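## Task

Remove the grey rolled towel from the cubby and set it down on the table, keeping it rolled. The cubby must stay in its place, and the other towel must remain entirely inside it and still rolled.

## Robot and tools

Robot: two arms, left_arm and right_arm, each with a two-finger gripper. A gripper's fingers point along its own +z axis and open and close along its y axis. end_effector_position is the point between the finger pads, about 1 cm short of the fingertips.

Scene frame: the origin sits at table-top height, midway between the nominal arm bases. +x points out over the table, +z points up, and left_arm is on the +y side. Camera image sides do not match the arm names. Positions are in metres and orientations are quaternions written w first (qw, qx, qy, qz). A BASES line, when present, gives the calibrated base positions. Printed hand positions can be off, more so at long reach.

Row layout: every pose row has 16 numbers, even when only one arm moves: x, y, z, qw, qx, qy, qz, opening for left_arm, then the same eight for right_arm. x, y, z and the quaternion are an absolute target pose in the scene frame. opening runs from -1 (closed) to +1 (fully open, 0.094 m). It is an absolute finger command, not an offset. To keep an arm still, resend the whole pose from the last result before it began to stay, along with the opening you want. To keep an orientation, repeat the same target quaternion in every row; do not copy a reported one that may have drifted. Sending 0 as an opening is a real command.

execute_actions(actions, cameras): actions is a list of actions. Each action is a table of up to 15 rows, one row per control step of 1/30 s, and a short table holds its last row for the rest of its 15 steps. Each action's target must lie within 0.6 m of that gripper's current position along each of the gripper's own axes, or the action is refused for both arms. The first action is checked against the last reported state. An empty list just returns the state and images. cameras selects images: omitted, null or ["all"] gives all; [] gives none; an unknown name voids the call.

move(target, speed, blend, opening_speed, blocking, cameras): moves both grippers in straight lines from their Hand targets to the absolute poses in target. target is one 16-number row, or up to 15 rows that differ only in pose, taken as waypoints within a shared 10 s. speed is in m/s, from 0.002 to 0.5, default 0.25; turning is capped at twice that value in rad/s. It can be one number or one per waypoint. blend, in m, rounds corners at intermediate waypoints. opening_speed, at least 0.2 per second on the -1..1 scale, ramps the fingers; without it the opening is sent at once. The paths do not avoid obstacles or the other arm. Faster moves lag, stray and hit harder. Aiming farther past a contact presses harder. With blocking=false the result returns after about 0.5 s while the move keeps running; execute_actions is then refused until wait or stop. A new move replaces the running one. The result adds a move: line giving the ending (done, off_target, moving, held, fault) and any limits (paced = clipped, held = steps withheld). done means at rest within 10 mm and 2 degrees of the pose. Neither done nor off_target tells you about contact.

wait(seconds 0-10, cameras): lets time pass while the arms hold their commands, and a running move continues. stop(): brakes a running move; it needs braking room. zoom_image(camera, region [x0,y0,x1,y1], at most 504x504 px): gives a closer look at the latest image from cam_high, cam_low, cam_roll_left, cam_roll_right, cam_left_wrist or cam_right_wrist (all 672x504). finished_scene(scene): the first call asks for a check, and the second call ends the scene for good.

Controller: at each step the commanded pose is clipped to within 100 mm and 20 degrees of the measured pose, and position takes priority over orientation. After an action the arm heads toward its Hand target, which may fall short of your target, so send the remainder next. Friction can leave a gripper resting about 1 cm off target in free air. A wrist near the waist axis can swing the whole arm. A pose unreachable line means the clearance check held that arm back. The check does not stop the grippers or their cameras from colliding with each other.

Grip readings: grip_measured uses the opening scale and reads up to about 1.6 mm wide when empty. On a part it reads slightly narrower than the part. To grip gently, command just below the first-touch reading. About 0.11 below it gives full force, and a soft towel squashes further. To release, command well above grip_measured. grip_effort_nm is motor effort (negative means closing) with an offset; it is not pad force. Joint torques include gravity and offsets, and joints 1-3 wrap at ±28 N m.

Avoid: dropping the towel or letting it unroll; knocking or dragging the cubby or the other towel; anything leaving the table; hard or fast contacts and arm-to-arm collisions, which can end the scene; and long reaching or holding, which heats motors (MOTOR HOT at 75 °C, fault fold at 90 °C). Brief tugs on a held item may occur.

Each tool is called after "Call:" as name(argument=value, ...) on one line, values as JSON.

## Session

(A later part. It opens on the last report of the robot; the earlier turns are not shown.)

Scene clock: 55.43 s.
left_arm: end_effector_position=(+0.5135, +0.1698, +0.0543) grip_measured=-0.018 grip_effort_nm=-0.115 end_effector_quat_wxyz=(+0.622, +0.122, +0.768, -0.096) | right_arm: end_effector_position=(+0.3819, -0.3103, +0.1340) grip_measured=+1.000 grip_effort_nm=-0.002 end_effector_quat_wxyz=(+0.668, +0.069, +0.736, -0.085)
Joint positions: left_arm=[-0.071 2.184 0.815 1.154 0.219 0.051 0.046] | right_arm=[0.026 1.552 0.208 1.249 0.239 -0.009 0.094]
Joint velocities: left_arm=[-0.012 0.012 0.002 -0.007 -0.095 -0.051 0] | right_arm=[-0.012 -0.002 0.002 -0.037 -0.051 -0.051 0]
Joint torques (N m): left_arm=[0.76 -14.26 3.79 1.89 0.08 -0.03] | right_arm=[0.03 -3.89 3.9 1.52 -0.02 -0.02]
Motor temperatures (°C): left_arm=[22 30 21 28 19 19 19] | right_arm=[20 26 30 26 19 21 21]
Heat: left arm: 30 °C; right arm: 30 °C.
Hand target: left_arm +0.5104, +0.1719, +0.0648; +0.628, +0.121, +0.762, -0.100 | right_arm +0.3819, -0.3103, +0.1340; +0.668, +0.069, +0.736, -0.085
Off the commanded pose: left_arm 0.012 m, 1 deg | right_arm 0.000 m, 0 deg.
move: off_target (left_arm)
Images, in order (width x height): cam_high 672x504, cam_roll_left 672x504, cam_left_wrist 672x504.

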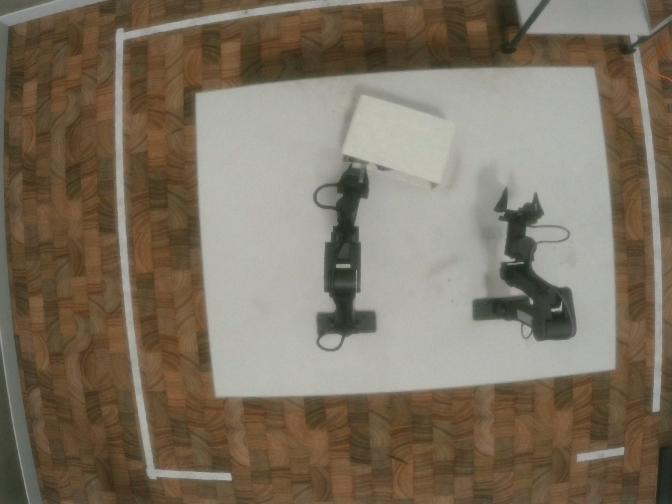

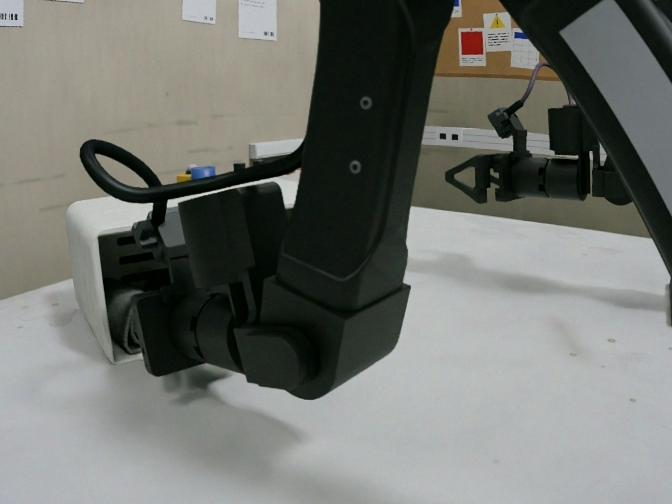

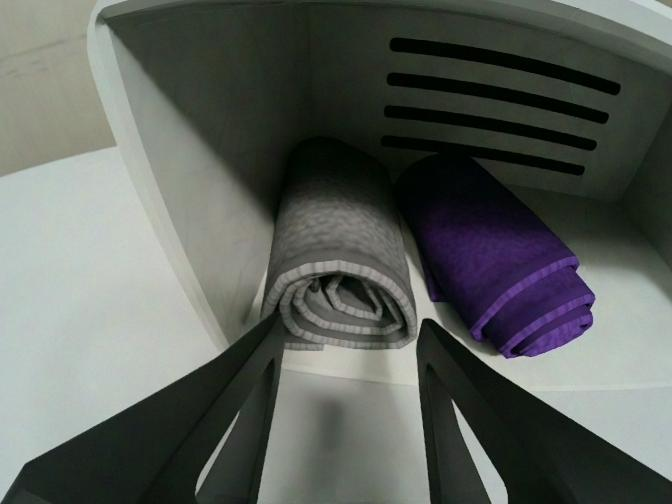

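Call:
move(target=[0.513, 0.171, 0.058, 0.6283, 0.1207, 0.7621, -0.0995, 0.66, 0.3819, -0.3103, 0.134, 0.668, 0.069, 0.736, -0.085, 1], speed=0.05, cameras=["cam_left_wrist"])

Call:
zoom_image(camera="cam_left_wrist", region=[150, 150, 550, 450])

Scene clock: 57.67 s.
left_arm: end_effector_position=(+0.5144, +0.1696, +0.0586) grip_measured=+0.658 grip_effort_nm=0.100 end_effector_quat_wxyz=(+0.629, +0.122, +0.762, -0.096) | right_arm: end_effector_position=(+0.3819, -0.3103, +0.1340) grip_measured=+1.000 grip_effort_nm=0.002 end_effector_quat_wxyz=(+0.668, +0.069, +0.736, -0.085)
Joint positions: left_arm=[-0.071 2.184 0.815 1.172 0.22 0.051 0.078] | right_arm=[0.026 1.552 0.208 1.249 0.239 -0.009 0.094]
Joint velocities: left_arm=[-0.007 -0.007 -0.012 0.007 -0.007 -0.037 0] | right_arm=[0.002 -0.007 -0.022 0.037 0.051 -0.095 0]
Joint torques (N m): left_arm=[0.58 -11.28 4.94 1.89 0.12 -0.03] | right_arm=[0.05 -3.89 3.92 1.52 -0.02 -0.02]
Motor temperatures (°C): left_arm=[22 30 21 28 19 19 19] | right_arm=[20 26 30 26 19 21 21]
Heat: left arm: 30 °C; right arm: 30 °C.
Hand target: left_arm +0.5130, +0.1710, +0.0580; +0.628, +0.121, +0.762, -0.099 | right_arm +0.3819, -0.3103, +0.1340; +0.668, +0.069, +0.736, -0.085
Off the commanded pose: left_arm 0.002 m, 0 deg | right_arm 0.000 m, 0 deg.
move: done
Images, in order (width x height): cam_left_wrist 672x504.

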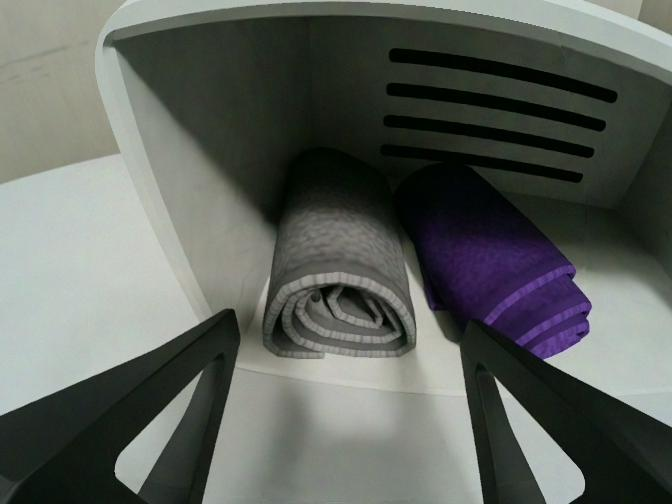

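Scaled by 1.260 from the camera's 672x504 image, which has a finer 960x720 frame.

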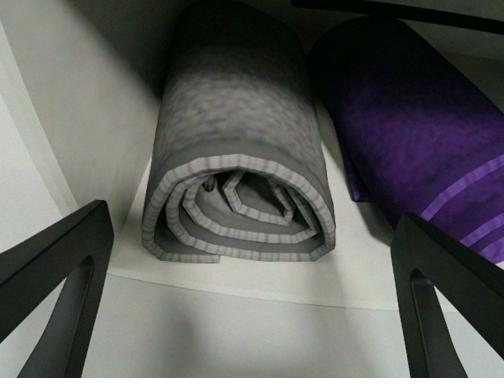

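Call:
move(target=[0.560, 0.156, 0.042, 0.6283, 0.1207, 0.7621, -0.0995, 0.62, 0.3819, -0.3103, 0.134, 0.668, 0.069, 0.736, -0.085, 1], speed=0.06, cameras=["cam_high", "cam_left_wrist", "cam_roll_left"])

Call:
zoom_image(camera="cam_left_wrist", region=[150, 150, 550, 450])

Call:
zoom_image(camera="cam_high", region=[290, 80, 500, 240])

Scene clock: 59.30 s.
left_arm: end_effector_position=(+0.5564, +0.1592, +0.0621) grip_measured=+0.622 grip_effort_nm=-0.115 end_effector_quat_wxyz=(+0.648, +0.125, +0.745, -0.097) | right_arm: end_effector_position=(+0.3819, -0.3103, +0.1340) grip_measured=+1.000 grip_effort_nm=-0.002 end_effector_quat_wxyz=(+0.668, +0.069, +0.736, -0.085)
Joint positions: left_arm=[-0.086 2.295 1.006 1.144 0.212 0.049 0.076] | right_arm=[0.026 1.552 0.208 1.249 0.239 -0.009 0.094]
Joint velocities: left_arm=[0.002 -0.012 0.007 -0.022 -0.022 -0.022 -0.001] | right_arm=[0.002 -0.017 0.002 0.022 0.11 -0.066 0]
Joint torques (N m): left_arm=[-0.8 -9.72 8.31 1.41 -0.12 -0.06] | right_arm=[0.05 -3.9 3.95 1.52 -0.02 -0.03]
Motor temperatures (°C): left_arm=[22 30 21 28 19 19 19] | right_arm=[20 26 30 26 19 21 21]
Heat: left arm: 30 °C; right arm: 30 °C.
Hand target: left_arm +0.5585, +0.1561, +0.0424; +0.629, +0.121, +0.762, -0.099 | right_arm +0.3819, -0.3103, +0.1340; +0.668, +0.069, +0.736, -0.085
Off the commanded pose: left_arm 0.021 m, 3 deg | right_arm 0.000 m, 0 deg.
move: off_target (left_arm)
Images, in order (width x height): cam_high 672x504, cam_roll_left 672x504, cam_left_wrist 672x504.

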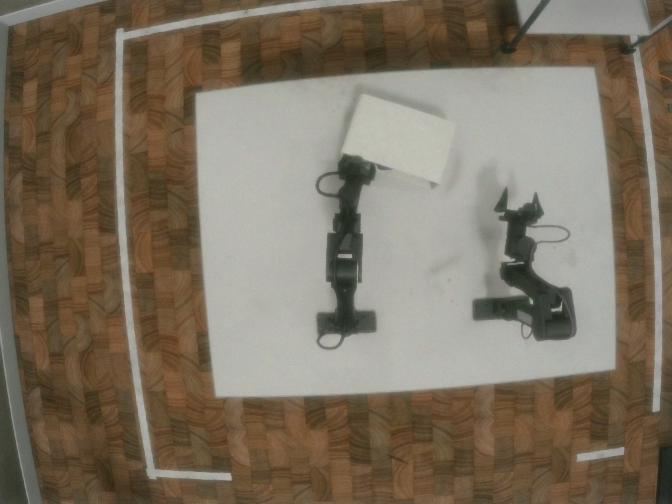

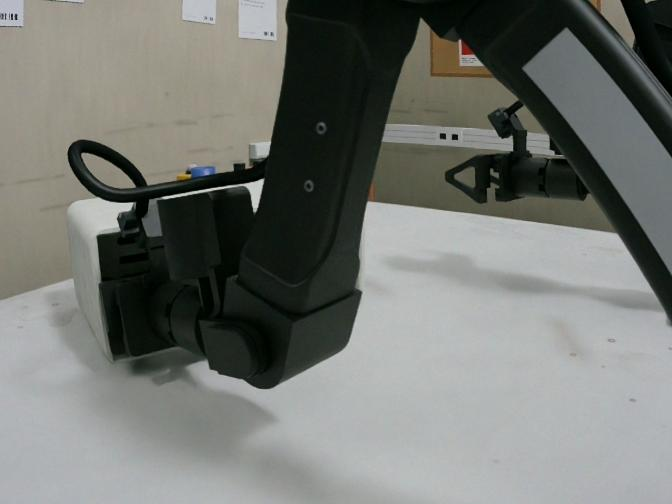

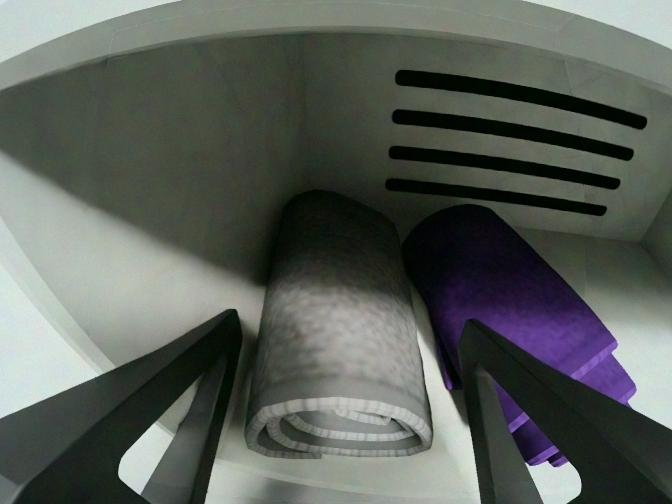

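Scaled by 1.260 from the camera's 672x504 image, which has a finer 960x720 frame.

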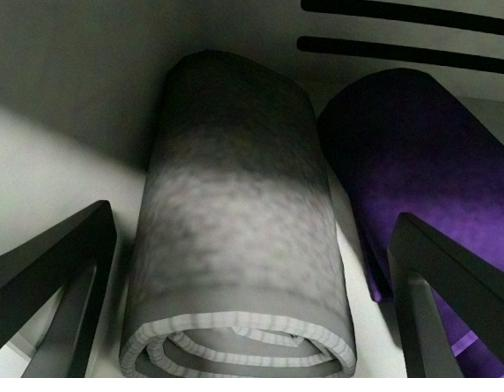

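Scaled by 2.400 from the camera's 672x504 image, which has a finer 960x720 frame.

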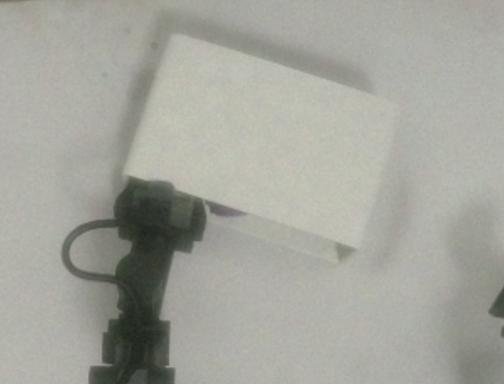

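Call:
move(target=[0.560, 0.156, 0.028, 0.6217, 0.1215, 0.7675, -0.0985, 0.62, 0.3819, -0.3103, 0.134, 0.668, 0.069, 0.736, -0.085, 1], speed=0.05, cameras=["cam_high", "cam_left_wrist", "cam_roll_left"])

Call:
zoom_image(camera="cam_high", region=[290, 80, 500, 240])

Scene clock: 60.97 s.
left_arm: end_effector_position=(+0.5561, +0.1596, +0.0424) grip_measured=+0.622 grip_effort_nm=-0.115 end_effector_quat_wxyz=(+0.634, +0.124, +0.757, -0.097) | right_arm: end_effector_position=(+0.3819, -0.3103, +0.1340) grip_measured=+1.000 grip_effort_nm=0.002 end_effector_quat_wxyz=(+0.668, +0.069, +0.736, -0.085)
Joint positions: left_arm=[-0.086 2.335 1.015 1.138 0.21 0.049 0.076] | right_arm=[0.026 1.552 0.208 1.249 0.239 -0.009 0.094]
Joint velocities: left_arm=[-0.002 0.032 -0.002 -0.037 -0.037 0.022 -0.001] | right_arm=[-0.007 -0.012 0.002 0.095 0.037 -0.007 0]
Joint torques (N m): left_arm=[-1.01 -10.15 8.34 1.56 -0.1 -0.05] | right_arm=[0.05 -3.89 3.93 1.52 -0.01 -0.03]
Motor temperatures (°C): left_arm=[22 30 21 28 19 19 19] | right_arm=[20 26 30 26 19 21 21]
Heat: left arm: 30 °C; right arm: 30 °C.
Hand target: left_arm +0.5590, +0.1561, +0.0281; +0.622, +0.121, +0.768, -0.099 | right_arm +0.3819, -0.3103, +0.1340; +0.668, +0.069, +0.736, -0.085
Off the commanded pose: left_arm 0.015 m, 2 deg | right_arm 0.000 m, 0 deg.
move: off_target (left_arm)
Images, in order (width x height): cam_high 672x504, cam_roll_left 672x504, cam_left_wrist 672x504.

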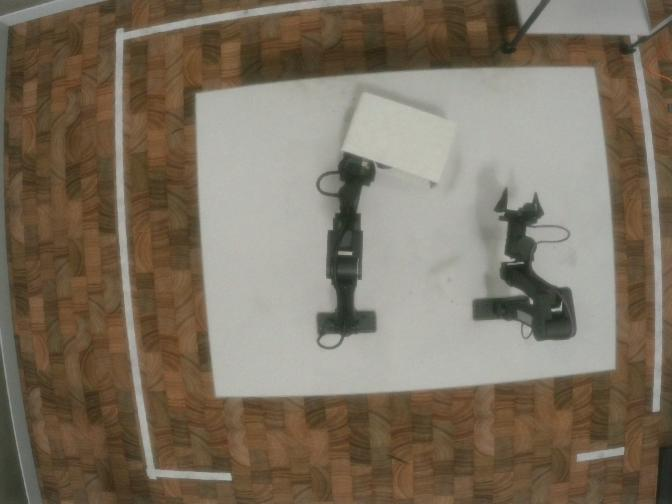

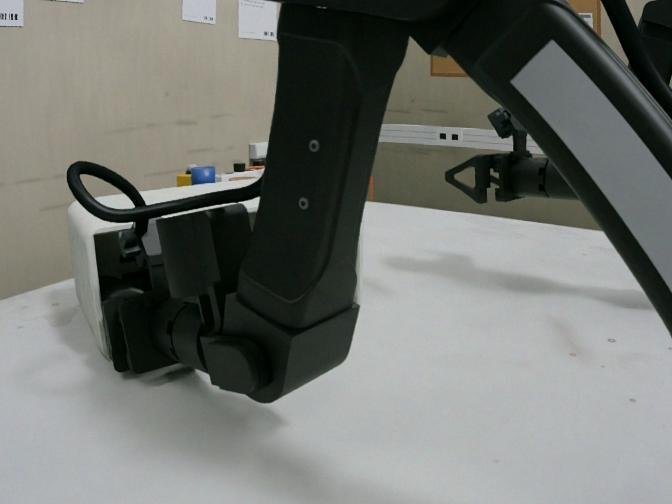

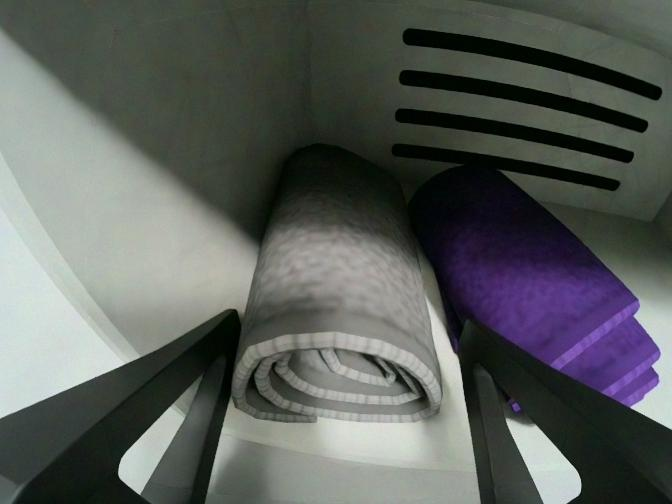

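Scaled by 2.400 from the camera's 672x504 image, which has a finer 960x720 frame.

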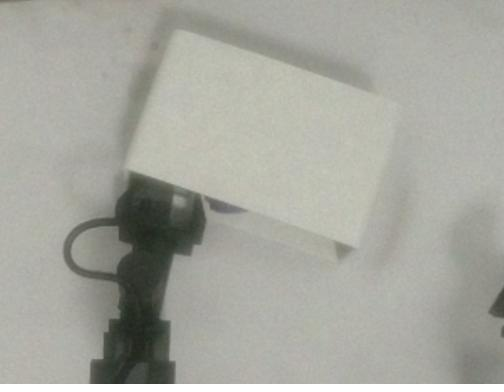

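Call:
move(target=[0.556, 0.158, 0.030, 0.6217, 0.1215, 0.7675, -0.0985, -0.25, 0.3819, -0.3103, 0.134, 0.668, 0.069, 0.736, -0.085, 1], speed=0.05, opening_speed=0.5, cameras=["cam_high", "cam_left_wrist"])

Call:
zoom_image(camera="cam_left_wrist", region=[150, 150, 550, 450])

Scene clock: 63.57 s.
left_arm: end_effector_position=(+0.5562, +0.1596, +0.0430) grip_measured=-0.247 grip_effort_nm=-0.144 end_effector_quat_wxyz=(+0.635, +0.124, +0.756, -0.097) | right_arm: end_effector_position=(+0.3819, -0.3103, +0.1340) grip_measured=+1.000 grip_effort_nm=-0.002 end_effector_quat_wxyz=(+0.668, +0.069, +0.736, -0.085)
Joint positions: left_arm=[-0.086 2.335 1.015 1.14 0.21 0.049 0.035] | right_arm=[0.026 1.552 0.208 1.249 0.239 -0.009 0.094]
Joint velocities: left_arm=[0.007 0.012 -0.002 -0.037 -0.022 -0.051 -0.001] | right_arm=[-0.022 -0.007 -0.002 0.066 -0.022 -0.037 0]
Joint torques (N m): left_arm=[-0.58 -11.32 6.53 1.59 -0.06 -0.04] | right_arm=[0.03 -3.88 3.92 1.52 -0.02 -0.03]
Motor temperatures (°C): left_arm=[22 30 21 28 19 19 19] | right_arm=[20 26 30 26 19 21 21]
Heat: left arm: 30 °C; right arm: 30 °C.
Hand target: left_arm +0.5555, +0.1581, +0.0302; +0.622, +0.121, +0.767, -0.099 | right_arm +0.3819, -0.3103, +0.1340; +0.668, +0.069, +0.736, -0.085
Off the commanded pose: left_arm 0.013 m, 2 deg | right_arm 0.000 m, 0 deg.
move: off_target (left_arm)
Images, in order (width x height): cam_high 672x504, cam_left_wrist 672x504.

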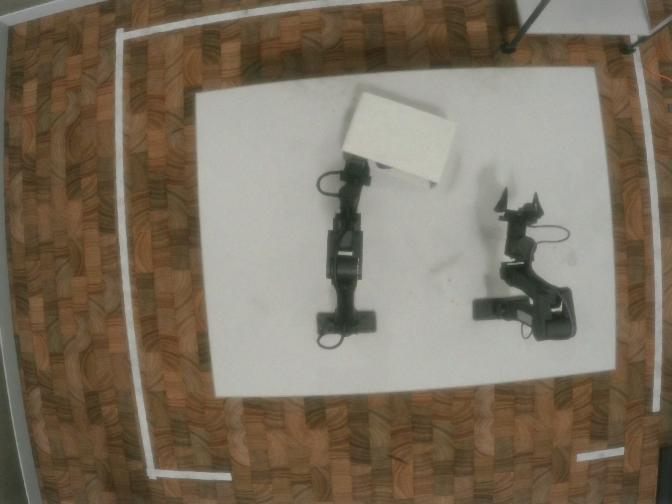

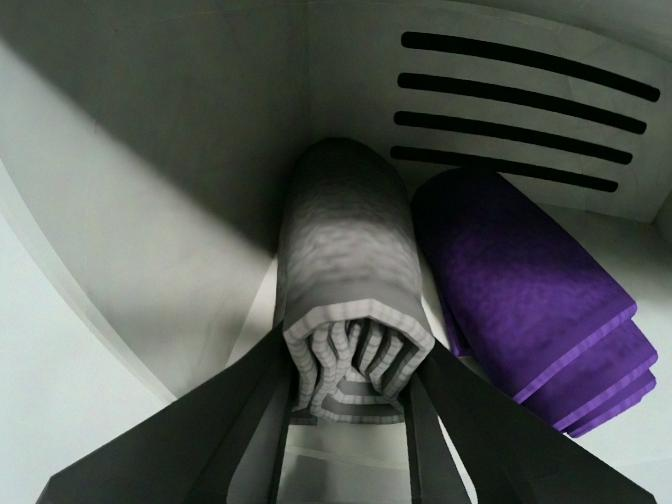

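Scaled by 1.260 from the camera's 672x504 image, which has a finer 960x720 frame.

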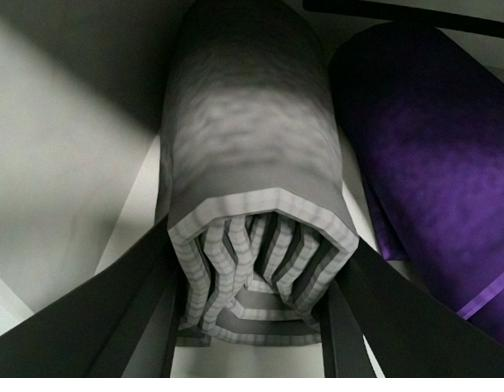

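Call:
move(target=[[0.545, 0.162, 0.052, 0.6217, 0.1215, 0.7675, -0.0985, -0.3, 0.3819, -0.3103, 0.134, 0.668, 0.069, 0.736, -0.085, 1],[0.50, 0.177, 0.058, 0.6217, 0.1215, 0.7675, -0.0985, -0.3, 0.3819, -0.3103, 0.134, 0.668, 0.069, 0.736, -0.085, 1]], speed=0.05, cameras=["cam_high", "cam_left_wrist", "cam_roll_left"])

Scene clock: 66.07 s.
left_arm: end_effector_position=(+0.5030, +0.1747, +0.0464) grip_measured=-0.297 grip_effort_nm=-0.144 end_effector_quat_wxyz=(+0.613, +0.119, +0.775, -0.098) | right_arm: end_effector_position=(+0.3819, -0.3103, +0.1340) grip_measured=+1.000 grip_effort_nm=0.002 end_effector_quat_wxyz=(+0.668, +0.069, +0.736, -0.085)
Joint positions: left_arm=[-0.06 2.177 0.772 1.167 0.231 0.049 0.033] | right_arm=[0.026 1.552 0.208 1.249 0.239 -0.009 0.094]
Joint velocities: left_arm=[-0.002 -0.002 0.007 0.007 0.022 0.081 0.001] | right_arm=[-0.007 -0.002 0.002 -0.037 0.022 0.051 0]
Joint torques (N m): left_arm=[0.73 -14.01 3.63 1.94 0.16 0.05] | right_arm=[0.03 -3.88 3.92 1.52 -0.01 -0.03]
Motor temperatures (°C): left_arm=[22 30 21 28 19 19 19] | right_arm=[20 26 30 26 19 21 21]
Heat: left arm: 30 °C; right arm: 30 °C.
Hand target: left_arm +0.5004, +0.1772, +0.0578; +0.622, +0.121, +0.768, -0.098 | right_arm +0.3819, -0.3103, +0.1340; +0.668, +0.069, +0.736, -0.085
Off the commanded pose: left_arm 0.012 m, 1 deg | right_arm 0.000 m, 0 deg.
move: off_target (left_arm)
Images, in order (width x height): cam_high 672x504, cam_roll_left 672x504, cam_left_wrist 672x504.

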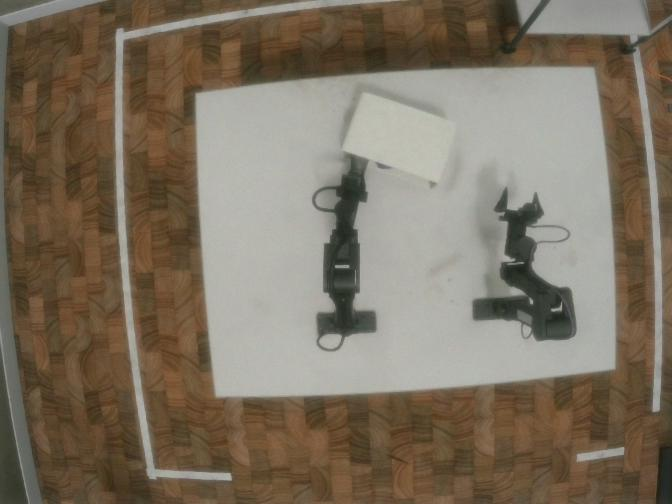

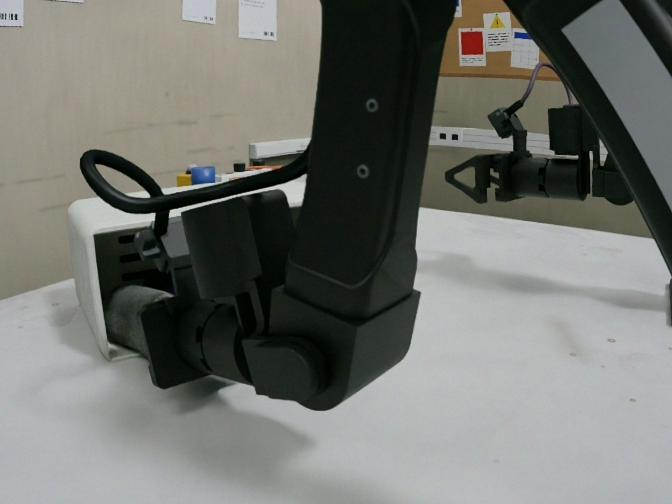

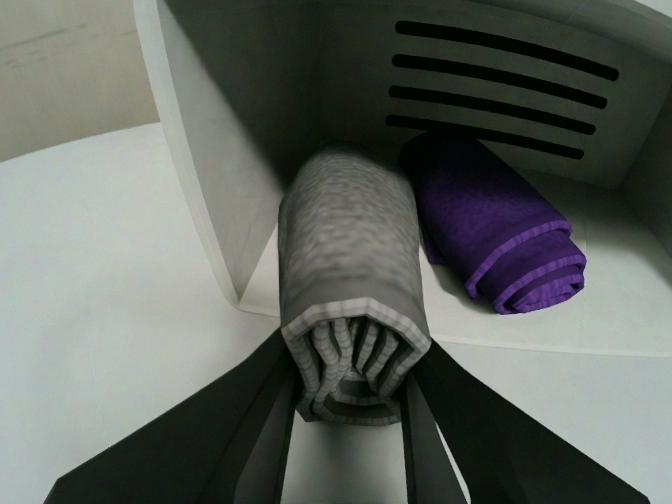

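Call:
move(target=[[0.44, 0.197, 0.06, 0.6217, 0.1215, 0.7675, -0.0985, -0.3, 0.3819, -0.3103, 0.134, 0.668, 0.069, 0.736, -0.085, 1],[0.36, 0.222, 0.065, 0.6217, 0.1215, 0.7675, -0.0985, -0.3, 0.3819, -0.3103, 0.134, 0.668, 0.069, 0.736, -0.085, 1]], speed=0.07, blend=0.01, cameras=["cam_high","cam_roll_left","cam_left_wrist"])

Scene clock: 70.63 s.
left_arm: end_effector_position=(+0.3629, +0.2221, +0.0589) grip_measured=-0.297 grip_effort_nm=-0.134 end_effector_quat_wxyz=(+0.614, +0.115, +0.774, -0.101) | right_arm: end_effector_position=(+0.3819, -0.3103, +0.1340) grip_measured=+1.000 grip_effort_nm=-0.002 end_effector_quat_wxyz=(+0.668, +0.069, +0.736, -0.085)
Joint positions: left_arm=[0.126 1.909 0.188 1.472 0.409 0.086 0.033] | right_arm=[0.026 1.552 0.208 1.249 0.239 -0.009 0.094]
Joint velocities: left_arm=[-0.017 -0.007 -0.007 -0.037 0.051 -0.007 -0.001] | right_arm=[0.022 -0.007 -0.022 0.007 -0.081 0.007 0]
Joint torques (N m): left_arm=[0.84 -8.23 2.06 1.85 0.17 0.15] | right_arm=[0.03 -3.89 3.93 1.51 -0.01 -0.02]
Motor temperatures (°C): left_arm=[22 31 21 28 19 19 19] | right_arm=[20 26 30 26 19 21 21]
Heat: left arm: 31 °C; right arm: 30 °C.
Hand target: left_arm +0.3604, +0.2225, +0.0656; +0.622, +0.122, +0.767, -0.098 | right_arm +0.3819, -0.3103, +0.1340; +0.668, +0.069, +0.736, -0.085
Off the commanded pose: left_arm 0.007 m, 1 deg | right_arm 0.000 m, 0 deg.
move: done
Images, in order (width x height): cam_high 672x504, cam_roll_left 672x504, cam_left_wrist 672x504.

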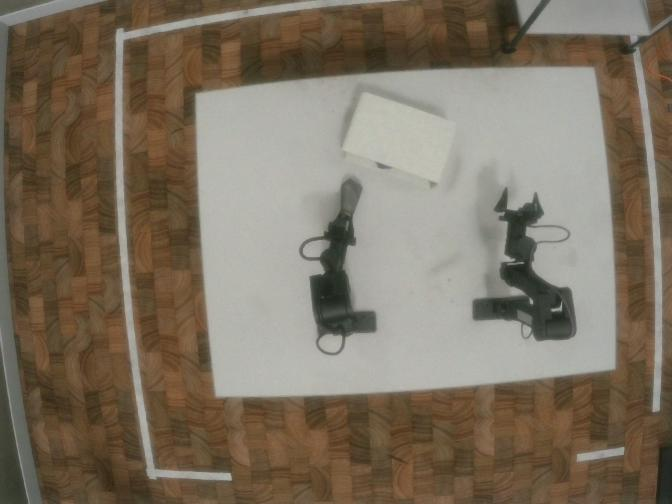

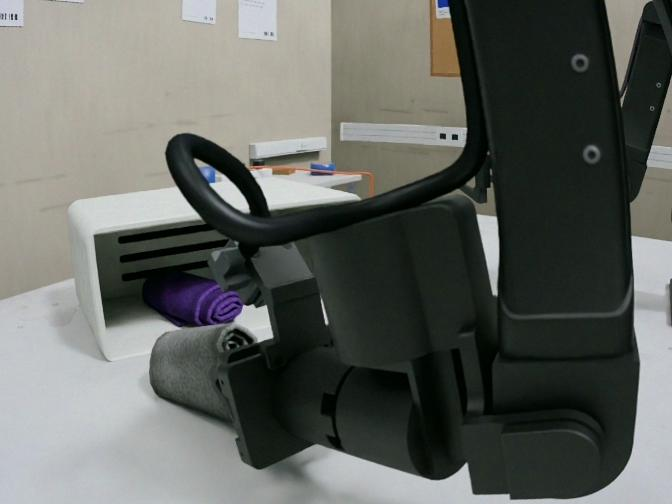

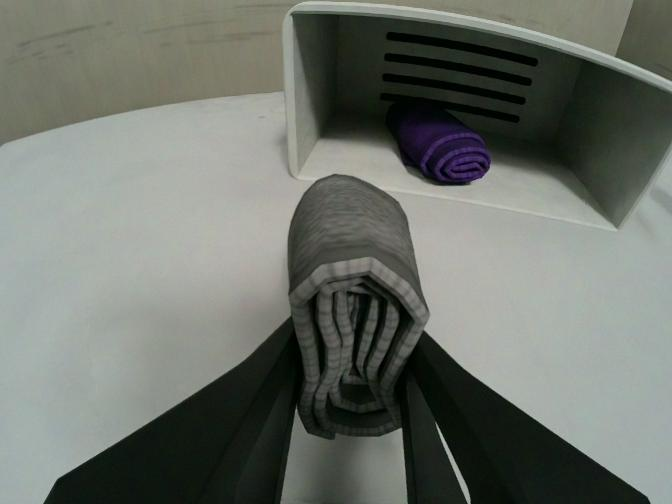

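Call:
move(target=[[0.36, 0.31, 0.062, 0.6217, 0.1215, 0.7675, -0.0985, -0.3, 0.3819, -0.3103, 0.134, 0.668, 0.069, 0.736, -0.085, 1],[0.36, 0.31, 0.035, 0.6217, 0.1215, 0.7675, -0.0985, -0.3, 0.3819, -0.3103, 0.134, 0.668, 0.069, 0.736, -0.085, 1]], speed=[0.1, 0.03], cameras=["cam_high","cam_roll_left","cam_left_wrist"])

Scene clock: 73.87 s.
left_arm: end_effector_position=(+0.3591, +0.3089, +0.0384) grip_measured=-0.298 grip_effort_nm=-0.110 end_effector_quat_wxyz=(+0.622, +0.117, +0.768, -0.096) | right_arm: end_effector_position=(+0.3819, -0.3103, +0.1340) grip_measured=+1.000 grip_effort_nm=0.002 end_effector_quat_wxyz=(+0.668, +0.069, +0.736, -0.085)
Joint positions: left_arm=[0.526 2.085 0.29 1.494 0.793 0.215 0.033] | right_arm=[0.026 1.552 0.208 1.249 0.239 -0.009 0.094]
Joint velocities: left_arm=[-0.002 0.017 -0.002 0.007 -0.066 -0.037 -0.001] | right_arm=[-0.002 0.007 0.017 0.037 0.007 -0.051 0]
Joint torques (N m): left_arm=[0.58 -5.37 3.81 1.76 0.29 0.11] | right_arm=[0.02 -3.89 3.92 1.52 -0.02 -0.03]
Motor temperatures (°C): left_arm=[22 30 21 28 19 19 19] | right_arm=[20 26 30 26 19 21 21]
Heat: left arm: 30 °C; right arm: 30 °C.
Hand target: left_arm +0.3604, +0.3099, +0.0351; +0.622, +0.122, +0.767, -0.098 | right_arm +0.3819, -0.3103, +0.1340; +0.668, +0.069, +0.736, -0.085
Off the commanded pose: left_arm 0.004 m, 1 deg | right_arm 0.000 m, 0 deg.
move: done
Images, in order (width x height): cam_high 672x504, cam_roll_left 672x504, cam_left_wrist 672x504.

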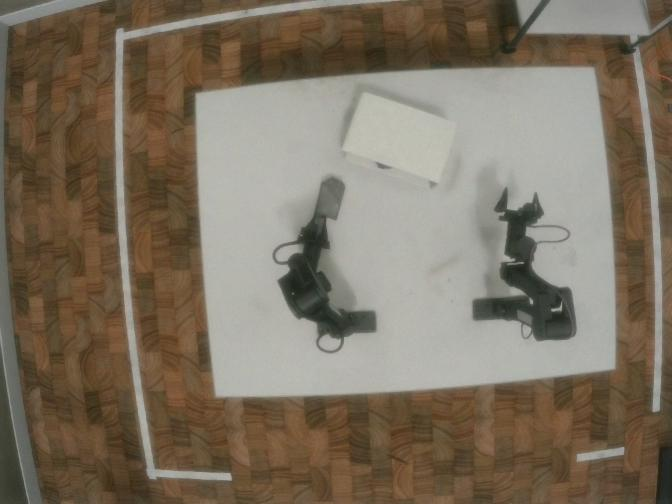

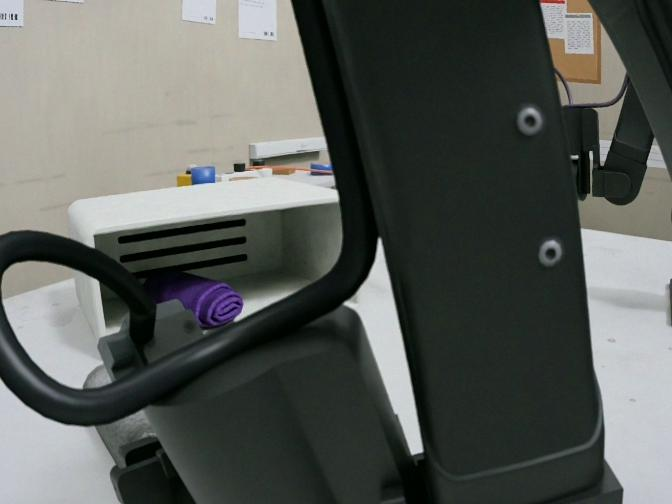

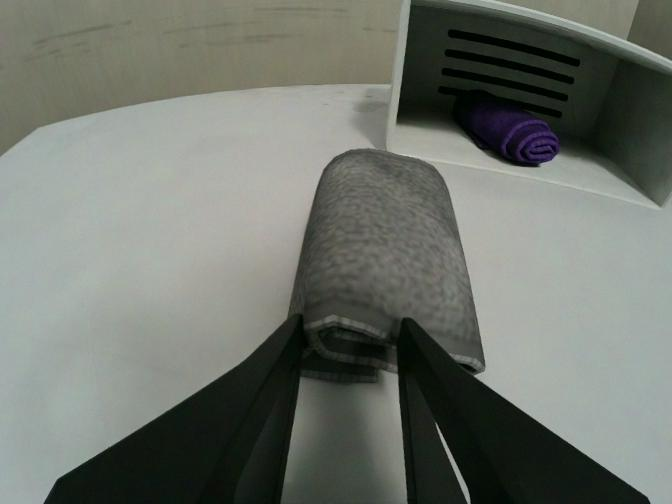

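Call:
zoom_image(camera="cam_left_wrist", region=[220, 130, 520, 400])

Call:
zoom_image(camera="cam_high", region=[260, 80, 470, 240])

Scaled by 1.680 from the camera's 672x504 image, which has a finer 960x720 frame.

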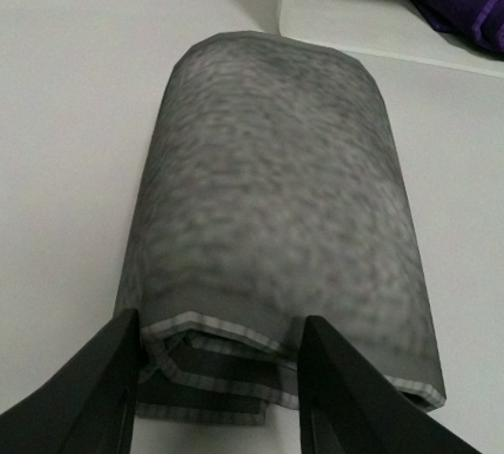

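Scaled by 2.400 from the camera's 672x504 image, which has a finer 960x720 frame.

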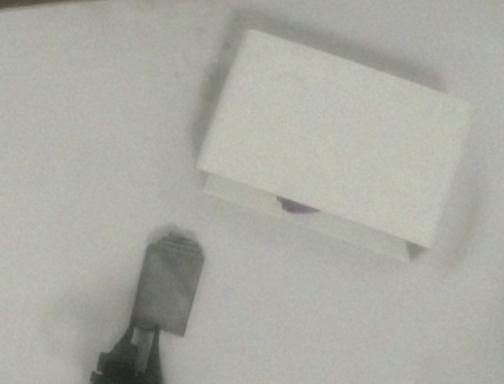

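Call:
move(target=[0.36, 0.31, 0.075, 0.6217, 0.1215, 0.7675, -0.0985, -0.3, 0.3819, -0.3103, 0.134, 0.668, 0.069, 0.736, -0.085, 1], speed=0.06, cameras=["cam_high","cam_roll_left","cam_left_wrist","cam_low"])

Call:
zoom_image(camera="cam_left_wrist", region=[220, 130, 520, 450])

Scene clock: 76.77 s.
left_arm: end_effector_position=(+0.3600, +0.3090, +0.0705) grip_measured=-0.298 grip_effort_nm=-0.115 end_effector_quat_wxyz=(+0.621, +0.117, +0.769, -0.098) | right_arm: end_effector_position=(+0.3819, -0.3103, +0.1340) grip_measured=+1.000 grip_effort_nm=0.002 end_effector_quat_wxyz=(+0.668, +0.069, +0.736, -0.085)
Joint positions: left_arm=[0.526 1.842 0.29 1.246 0.795 0.215 0.033] | right_arm=[0.026 1.552 0.208 1.249 0.239 -0.009 0.094]
Joint velocities: left_arm=[-0.017 -0.007 0.007 0.037 -0.037 -0.022 0] | right_arm=[-0.022 -0.007 -0.017 0.051 -0.037 -0.022 0]
Joint torques (N m): left_arm=[0.76 -8.51 4.72 1.39 0.29 0.1] | right_arm=[0.03 -3.88 3.93 1.52 -0.01 -0.03]
Motor temperatures (°C): left_arm=[22 30 21 28 19 19 19] | right_arm=[20 26 30 26 19 21 21]
Heat: left arm: 30 °C; right arm: 30 °C.
Hand target: left_arm +0.3601, +0.3100, +0.0747; +0.622, +0.121, +0.767, -0.099 | right_arm +0.3819, -0.3103, +0.1340; +0.668, +0.069, +0.736, -0.085
Off the commanded pose: left_arm 0.005 m, 1 deg | right_arm 0.000 m, 0 deg.
move: done
Images, in order (width x height): cam_high 672x504, cam_low 672x504, cam_roll_left 672x504, cam_left_wrist 672x504.

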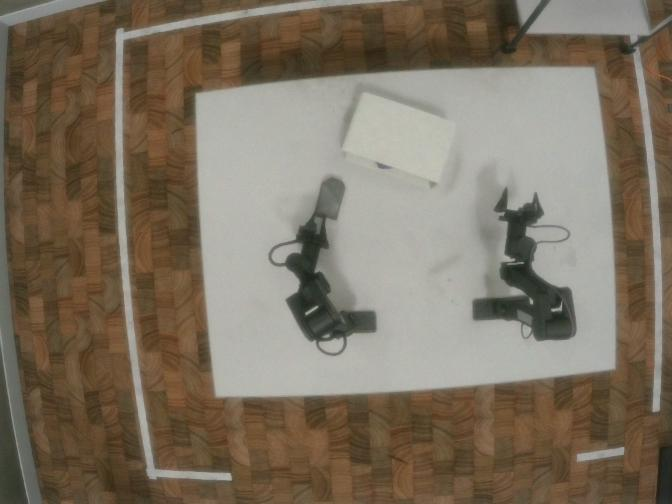

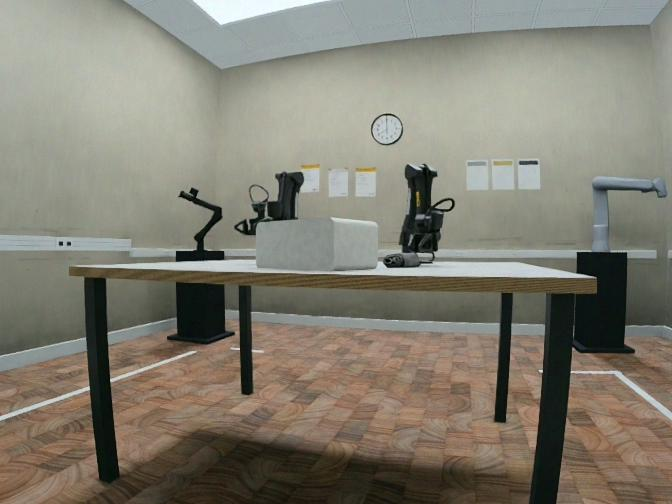

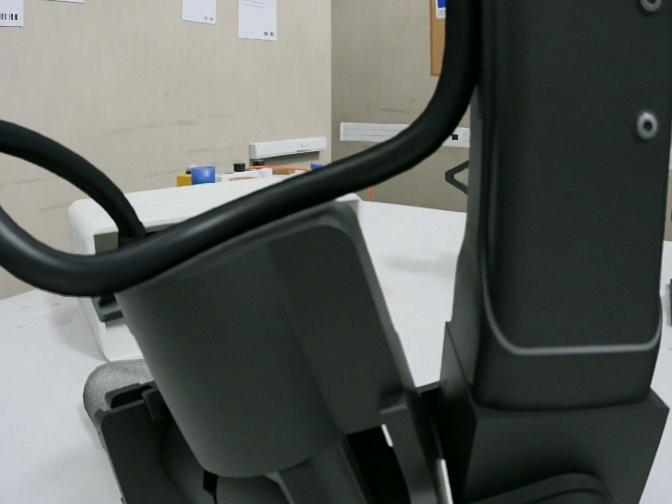

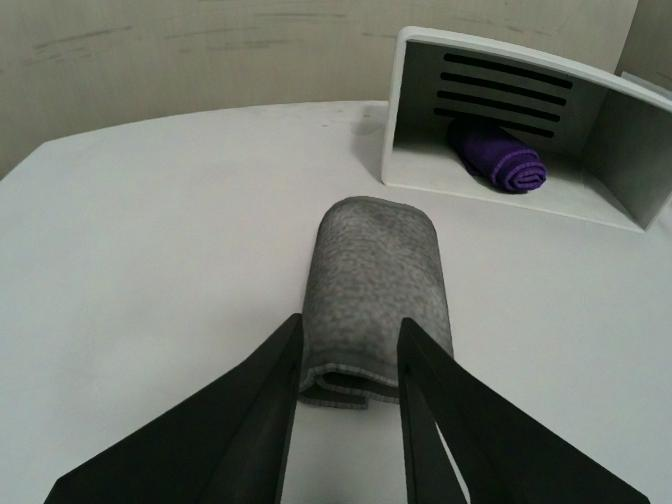

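Scaled by 1.575 from the camera's 672x504 image, which has a finer 960x720 frame.

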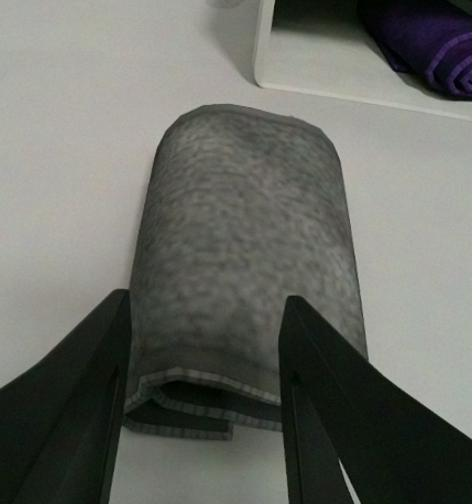

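Call:
move(target=[0.27, 0.33, 0.14, 0.6217, 0.1215, 0.7675, -0.0985, -0.3, 0.3819, -0.3103, 0.134, 0.668, 0.069, 0.736, -0.085, 1], speed=0.15, cameras=["cam_high","cam_roll_left","cam_left_wrist","cam_low"])

Call:
zoom_image(camera="cam_left_wrist", region=[220, 130, 520, 400])

Call:
zoom_image(camera="cam_low", region=[350, 220, 470, 300])

Call:
zoom_image(camera="cam_roll_left", region=[60, 250, 360, 500])

Scene clock: 79.60 s.
left_arm: end_effector_position=(+0.2690, +0.3277, +0.1294) grip_measured=-0.298 grip_effort_nm=-0.115 end_effector_quat_wxyz=(+0.617, +0.111, +0.772, -0.104) | right_arm: end_effector_position=(+0.3819, -0.3103, +0.1340) grip_measured=+1.000 grip_effort_nm=-0.002 end_effector_quat_wxyz=(+0.668, +0.069, +0.736, -0.085)
Joint positions: left_arm=[0.905 1.109 0.23 0.331 1.144 0.482 0.033] | right_arm=[0.026 1.552 0.208 1.249 0.239 -0.009 0.094]
Joint velocities: left_arm=[0.012 0.007 -0.017 -0.037 -0.051 -0.095 0] | right_arm=[0.012 0.007 0.017 -0.007 -0.066 -0.007 0]
Joint torques (N m): left_arm=[0.68 -3.17 10.4 0.99 0.44 0.12] | right_arm=[0.03 -3.88 3.92 1.52 -0.02 -0.03]
Motor temperatures (°C): left_arm=[22 30 21 28 19 19 19] | right_arm=[20 26 30 26 19 21 21]
Heat: left arm: 30 °C; right arm: 30 °C.
Hand target: left_arm +0.2708, +0.3309, +0.1400; +0.623, +0.121, +0.766, -0.097 | right_arm +0.3819, -0.3103, +0.1340; +0.668, +0.069, +0.736, -0.085
Off the commanded pose: left_arm 0.011 m, 2 deg | right_arm 0.000 m, 0 deg.
move: off_target (left_arm)
Images, in order (width x height): cam_high 672x504, cam_low 672x504, cam_roll_left 672x504, cam_left_wrist 672x504.

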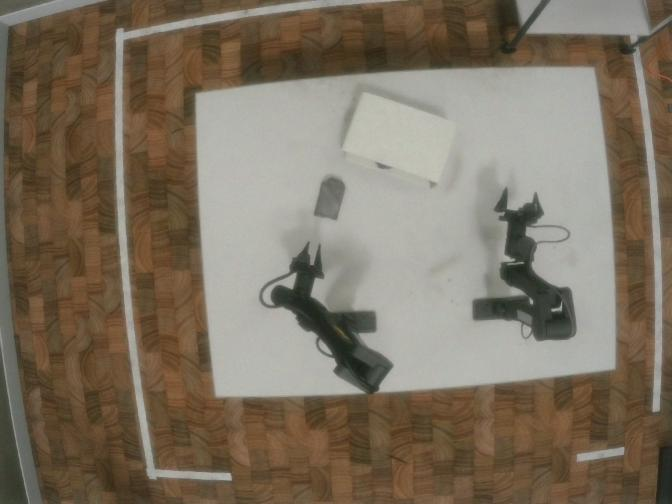

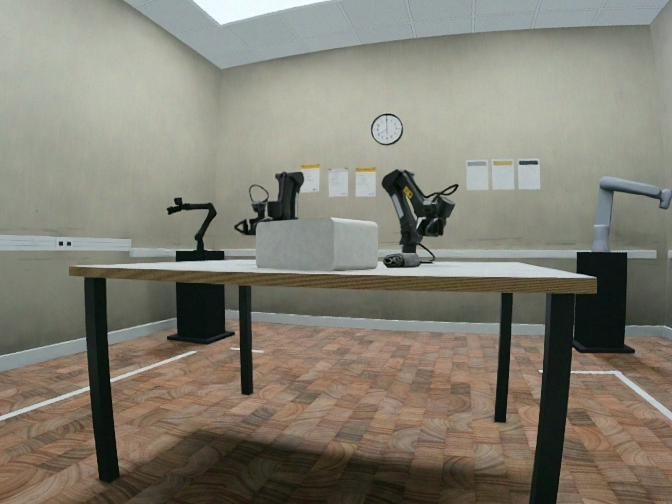

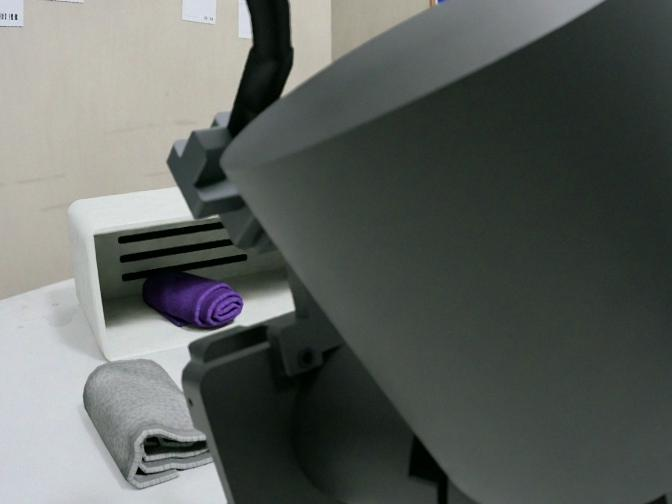

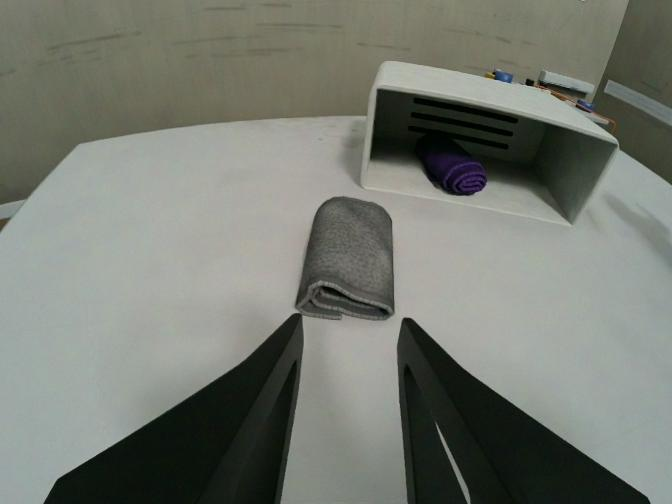

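Scaled by 1.680 from the camera's 672x504 image, which has a finer 960x720 frame.

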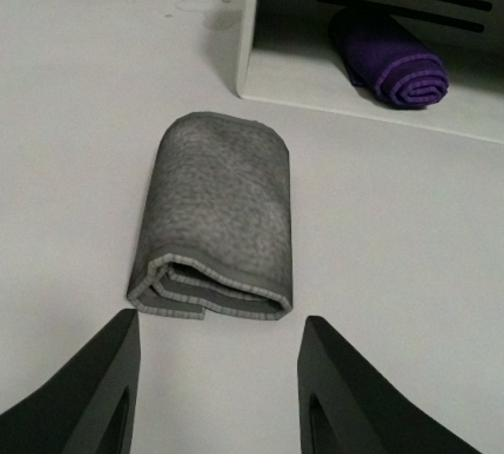

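Scaled by 4.200 from the camera's 672x504 image, which has a finer 960x720 frame.

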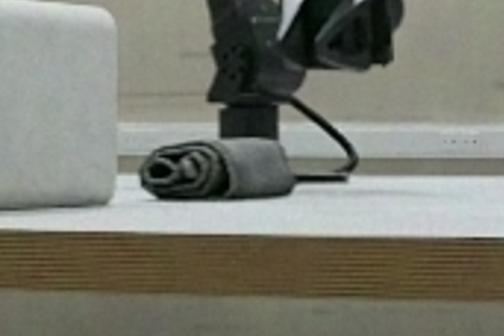

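Scaled by 1.680 from the camera's 672x504 image, which has a finer 960x720 frame.

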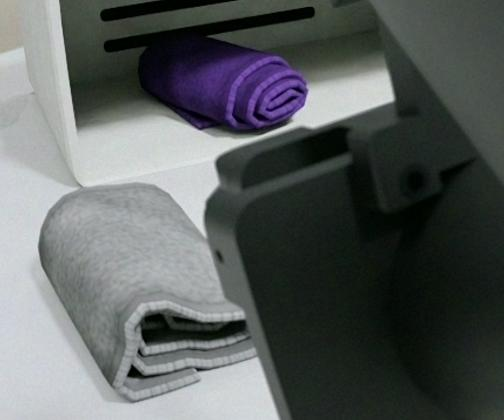

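Call:
wait(seconds=0.5, cameras=["cam_roll_right","cam_high"])

Call:
zoom_image(camera="cam_high", region=[280, 150, 400, 240])

Scene clock: 80.90 s.
left_arm: end_effector_position=(+0.2690, +0.3278, +0.1294) grip_measured=-0.298 grip_effort_nm=-0.110 end_effector_quat_wxyz=(+0.617, +0.111, +0.772, -0.104) | right_arm: end_effector_position=(+0.3819, -0.3103, +0.1340) grip_measured=+1.000 grip_effort_nm=-0.002 end_effector_quat_wxyz=(+0.668, +0.069, +0.736, -0.085)
Joint positions: left_arm=[0.905 1.109 0.23 0.33 1.144 0.483 0.033] | right_arm=[0.026 1.552 0.208 1.249 0.239 -0.009 0.094]
Joint velocities: left_arm=[-0.022 0.007 -0.002 0.022 0.022 -0.007 -0.001] | right_arm=[-0.007 0.002 -0.002 0.037 0.007 -0.051 0]
Joint torques (N m): left_arm=[0.68 -3.15 10.4 0.98 0.44 0.13] | right_arm=[0.05 -3.88 3.92 1.52 -0.02 -0.03]
Motor temperatures (°C): left_arm=[22 29 21 27 19 19 19] | right_arm=[20 26 30 26 19 21 21]
Heat: left arm: 29 °C; right arm: 30 °C.
Hand target: left_arm +0.2709, +0.3309, +0.1401; +0.623, +0.121, +0.766, -0.097 | right_arm +0.3819, -0.3103, +0.1340; +0.668, +0.069, +0.736, -0.085
Tool commands: left_gripper/opening=-0.3 right_gripper/opening=+1.0
Off the commanded pose: left_arm 0.011 m, 2 deg | right_arm 0.000 m, 0 deg.
wait: 0.50 s; at rest from the start
Images, in order (width x height): cam_high 672x504, cam_roll_right 672x504.

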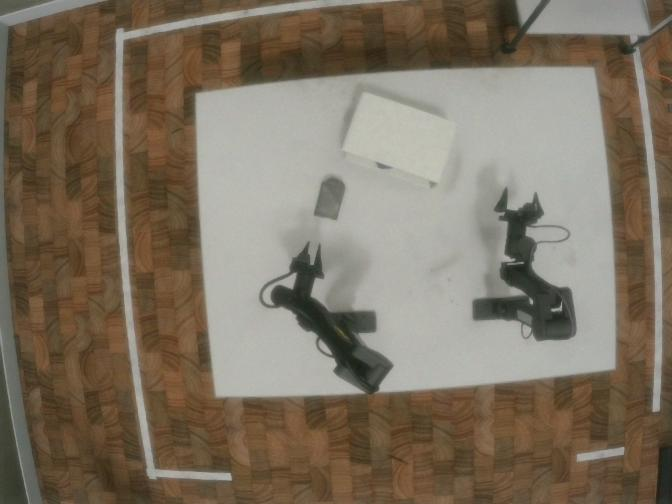

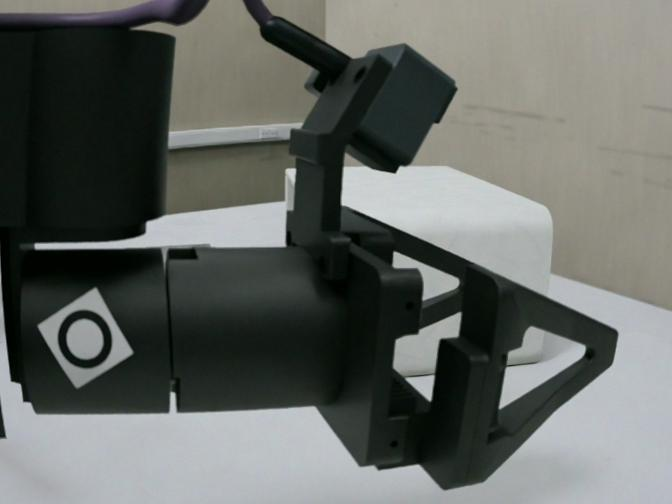

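Scaled by 4.200 from the camera's 672x504 image, which has a finer 960x720 frame.

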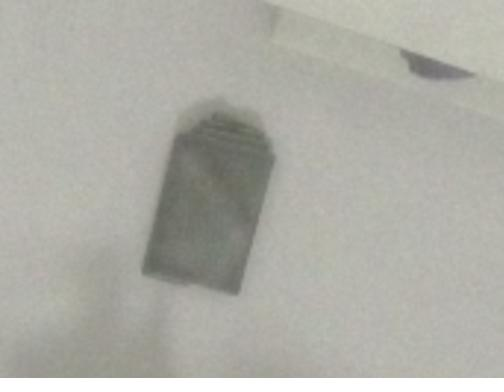

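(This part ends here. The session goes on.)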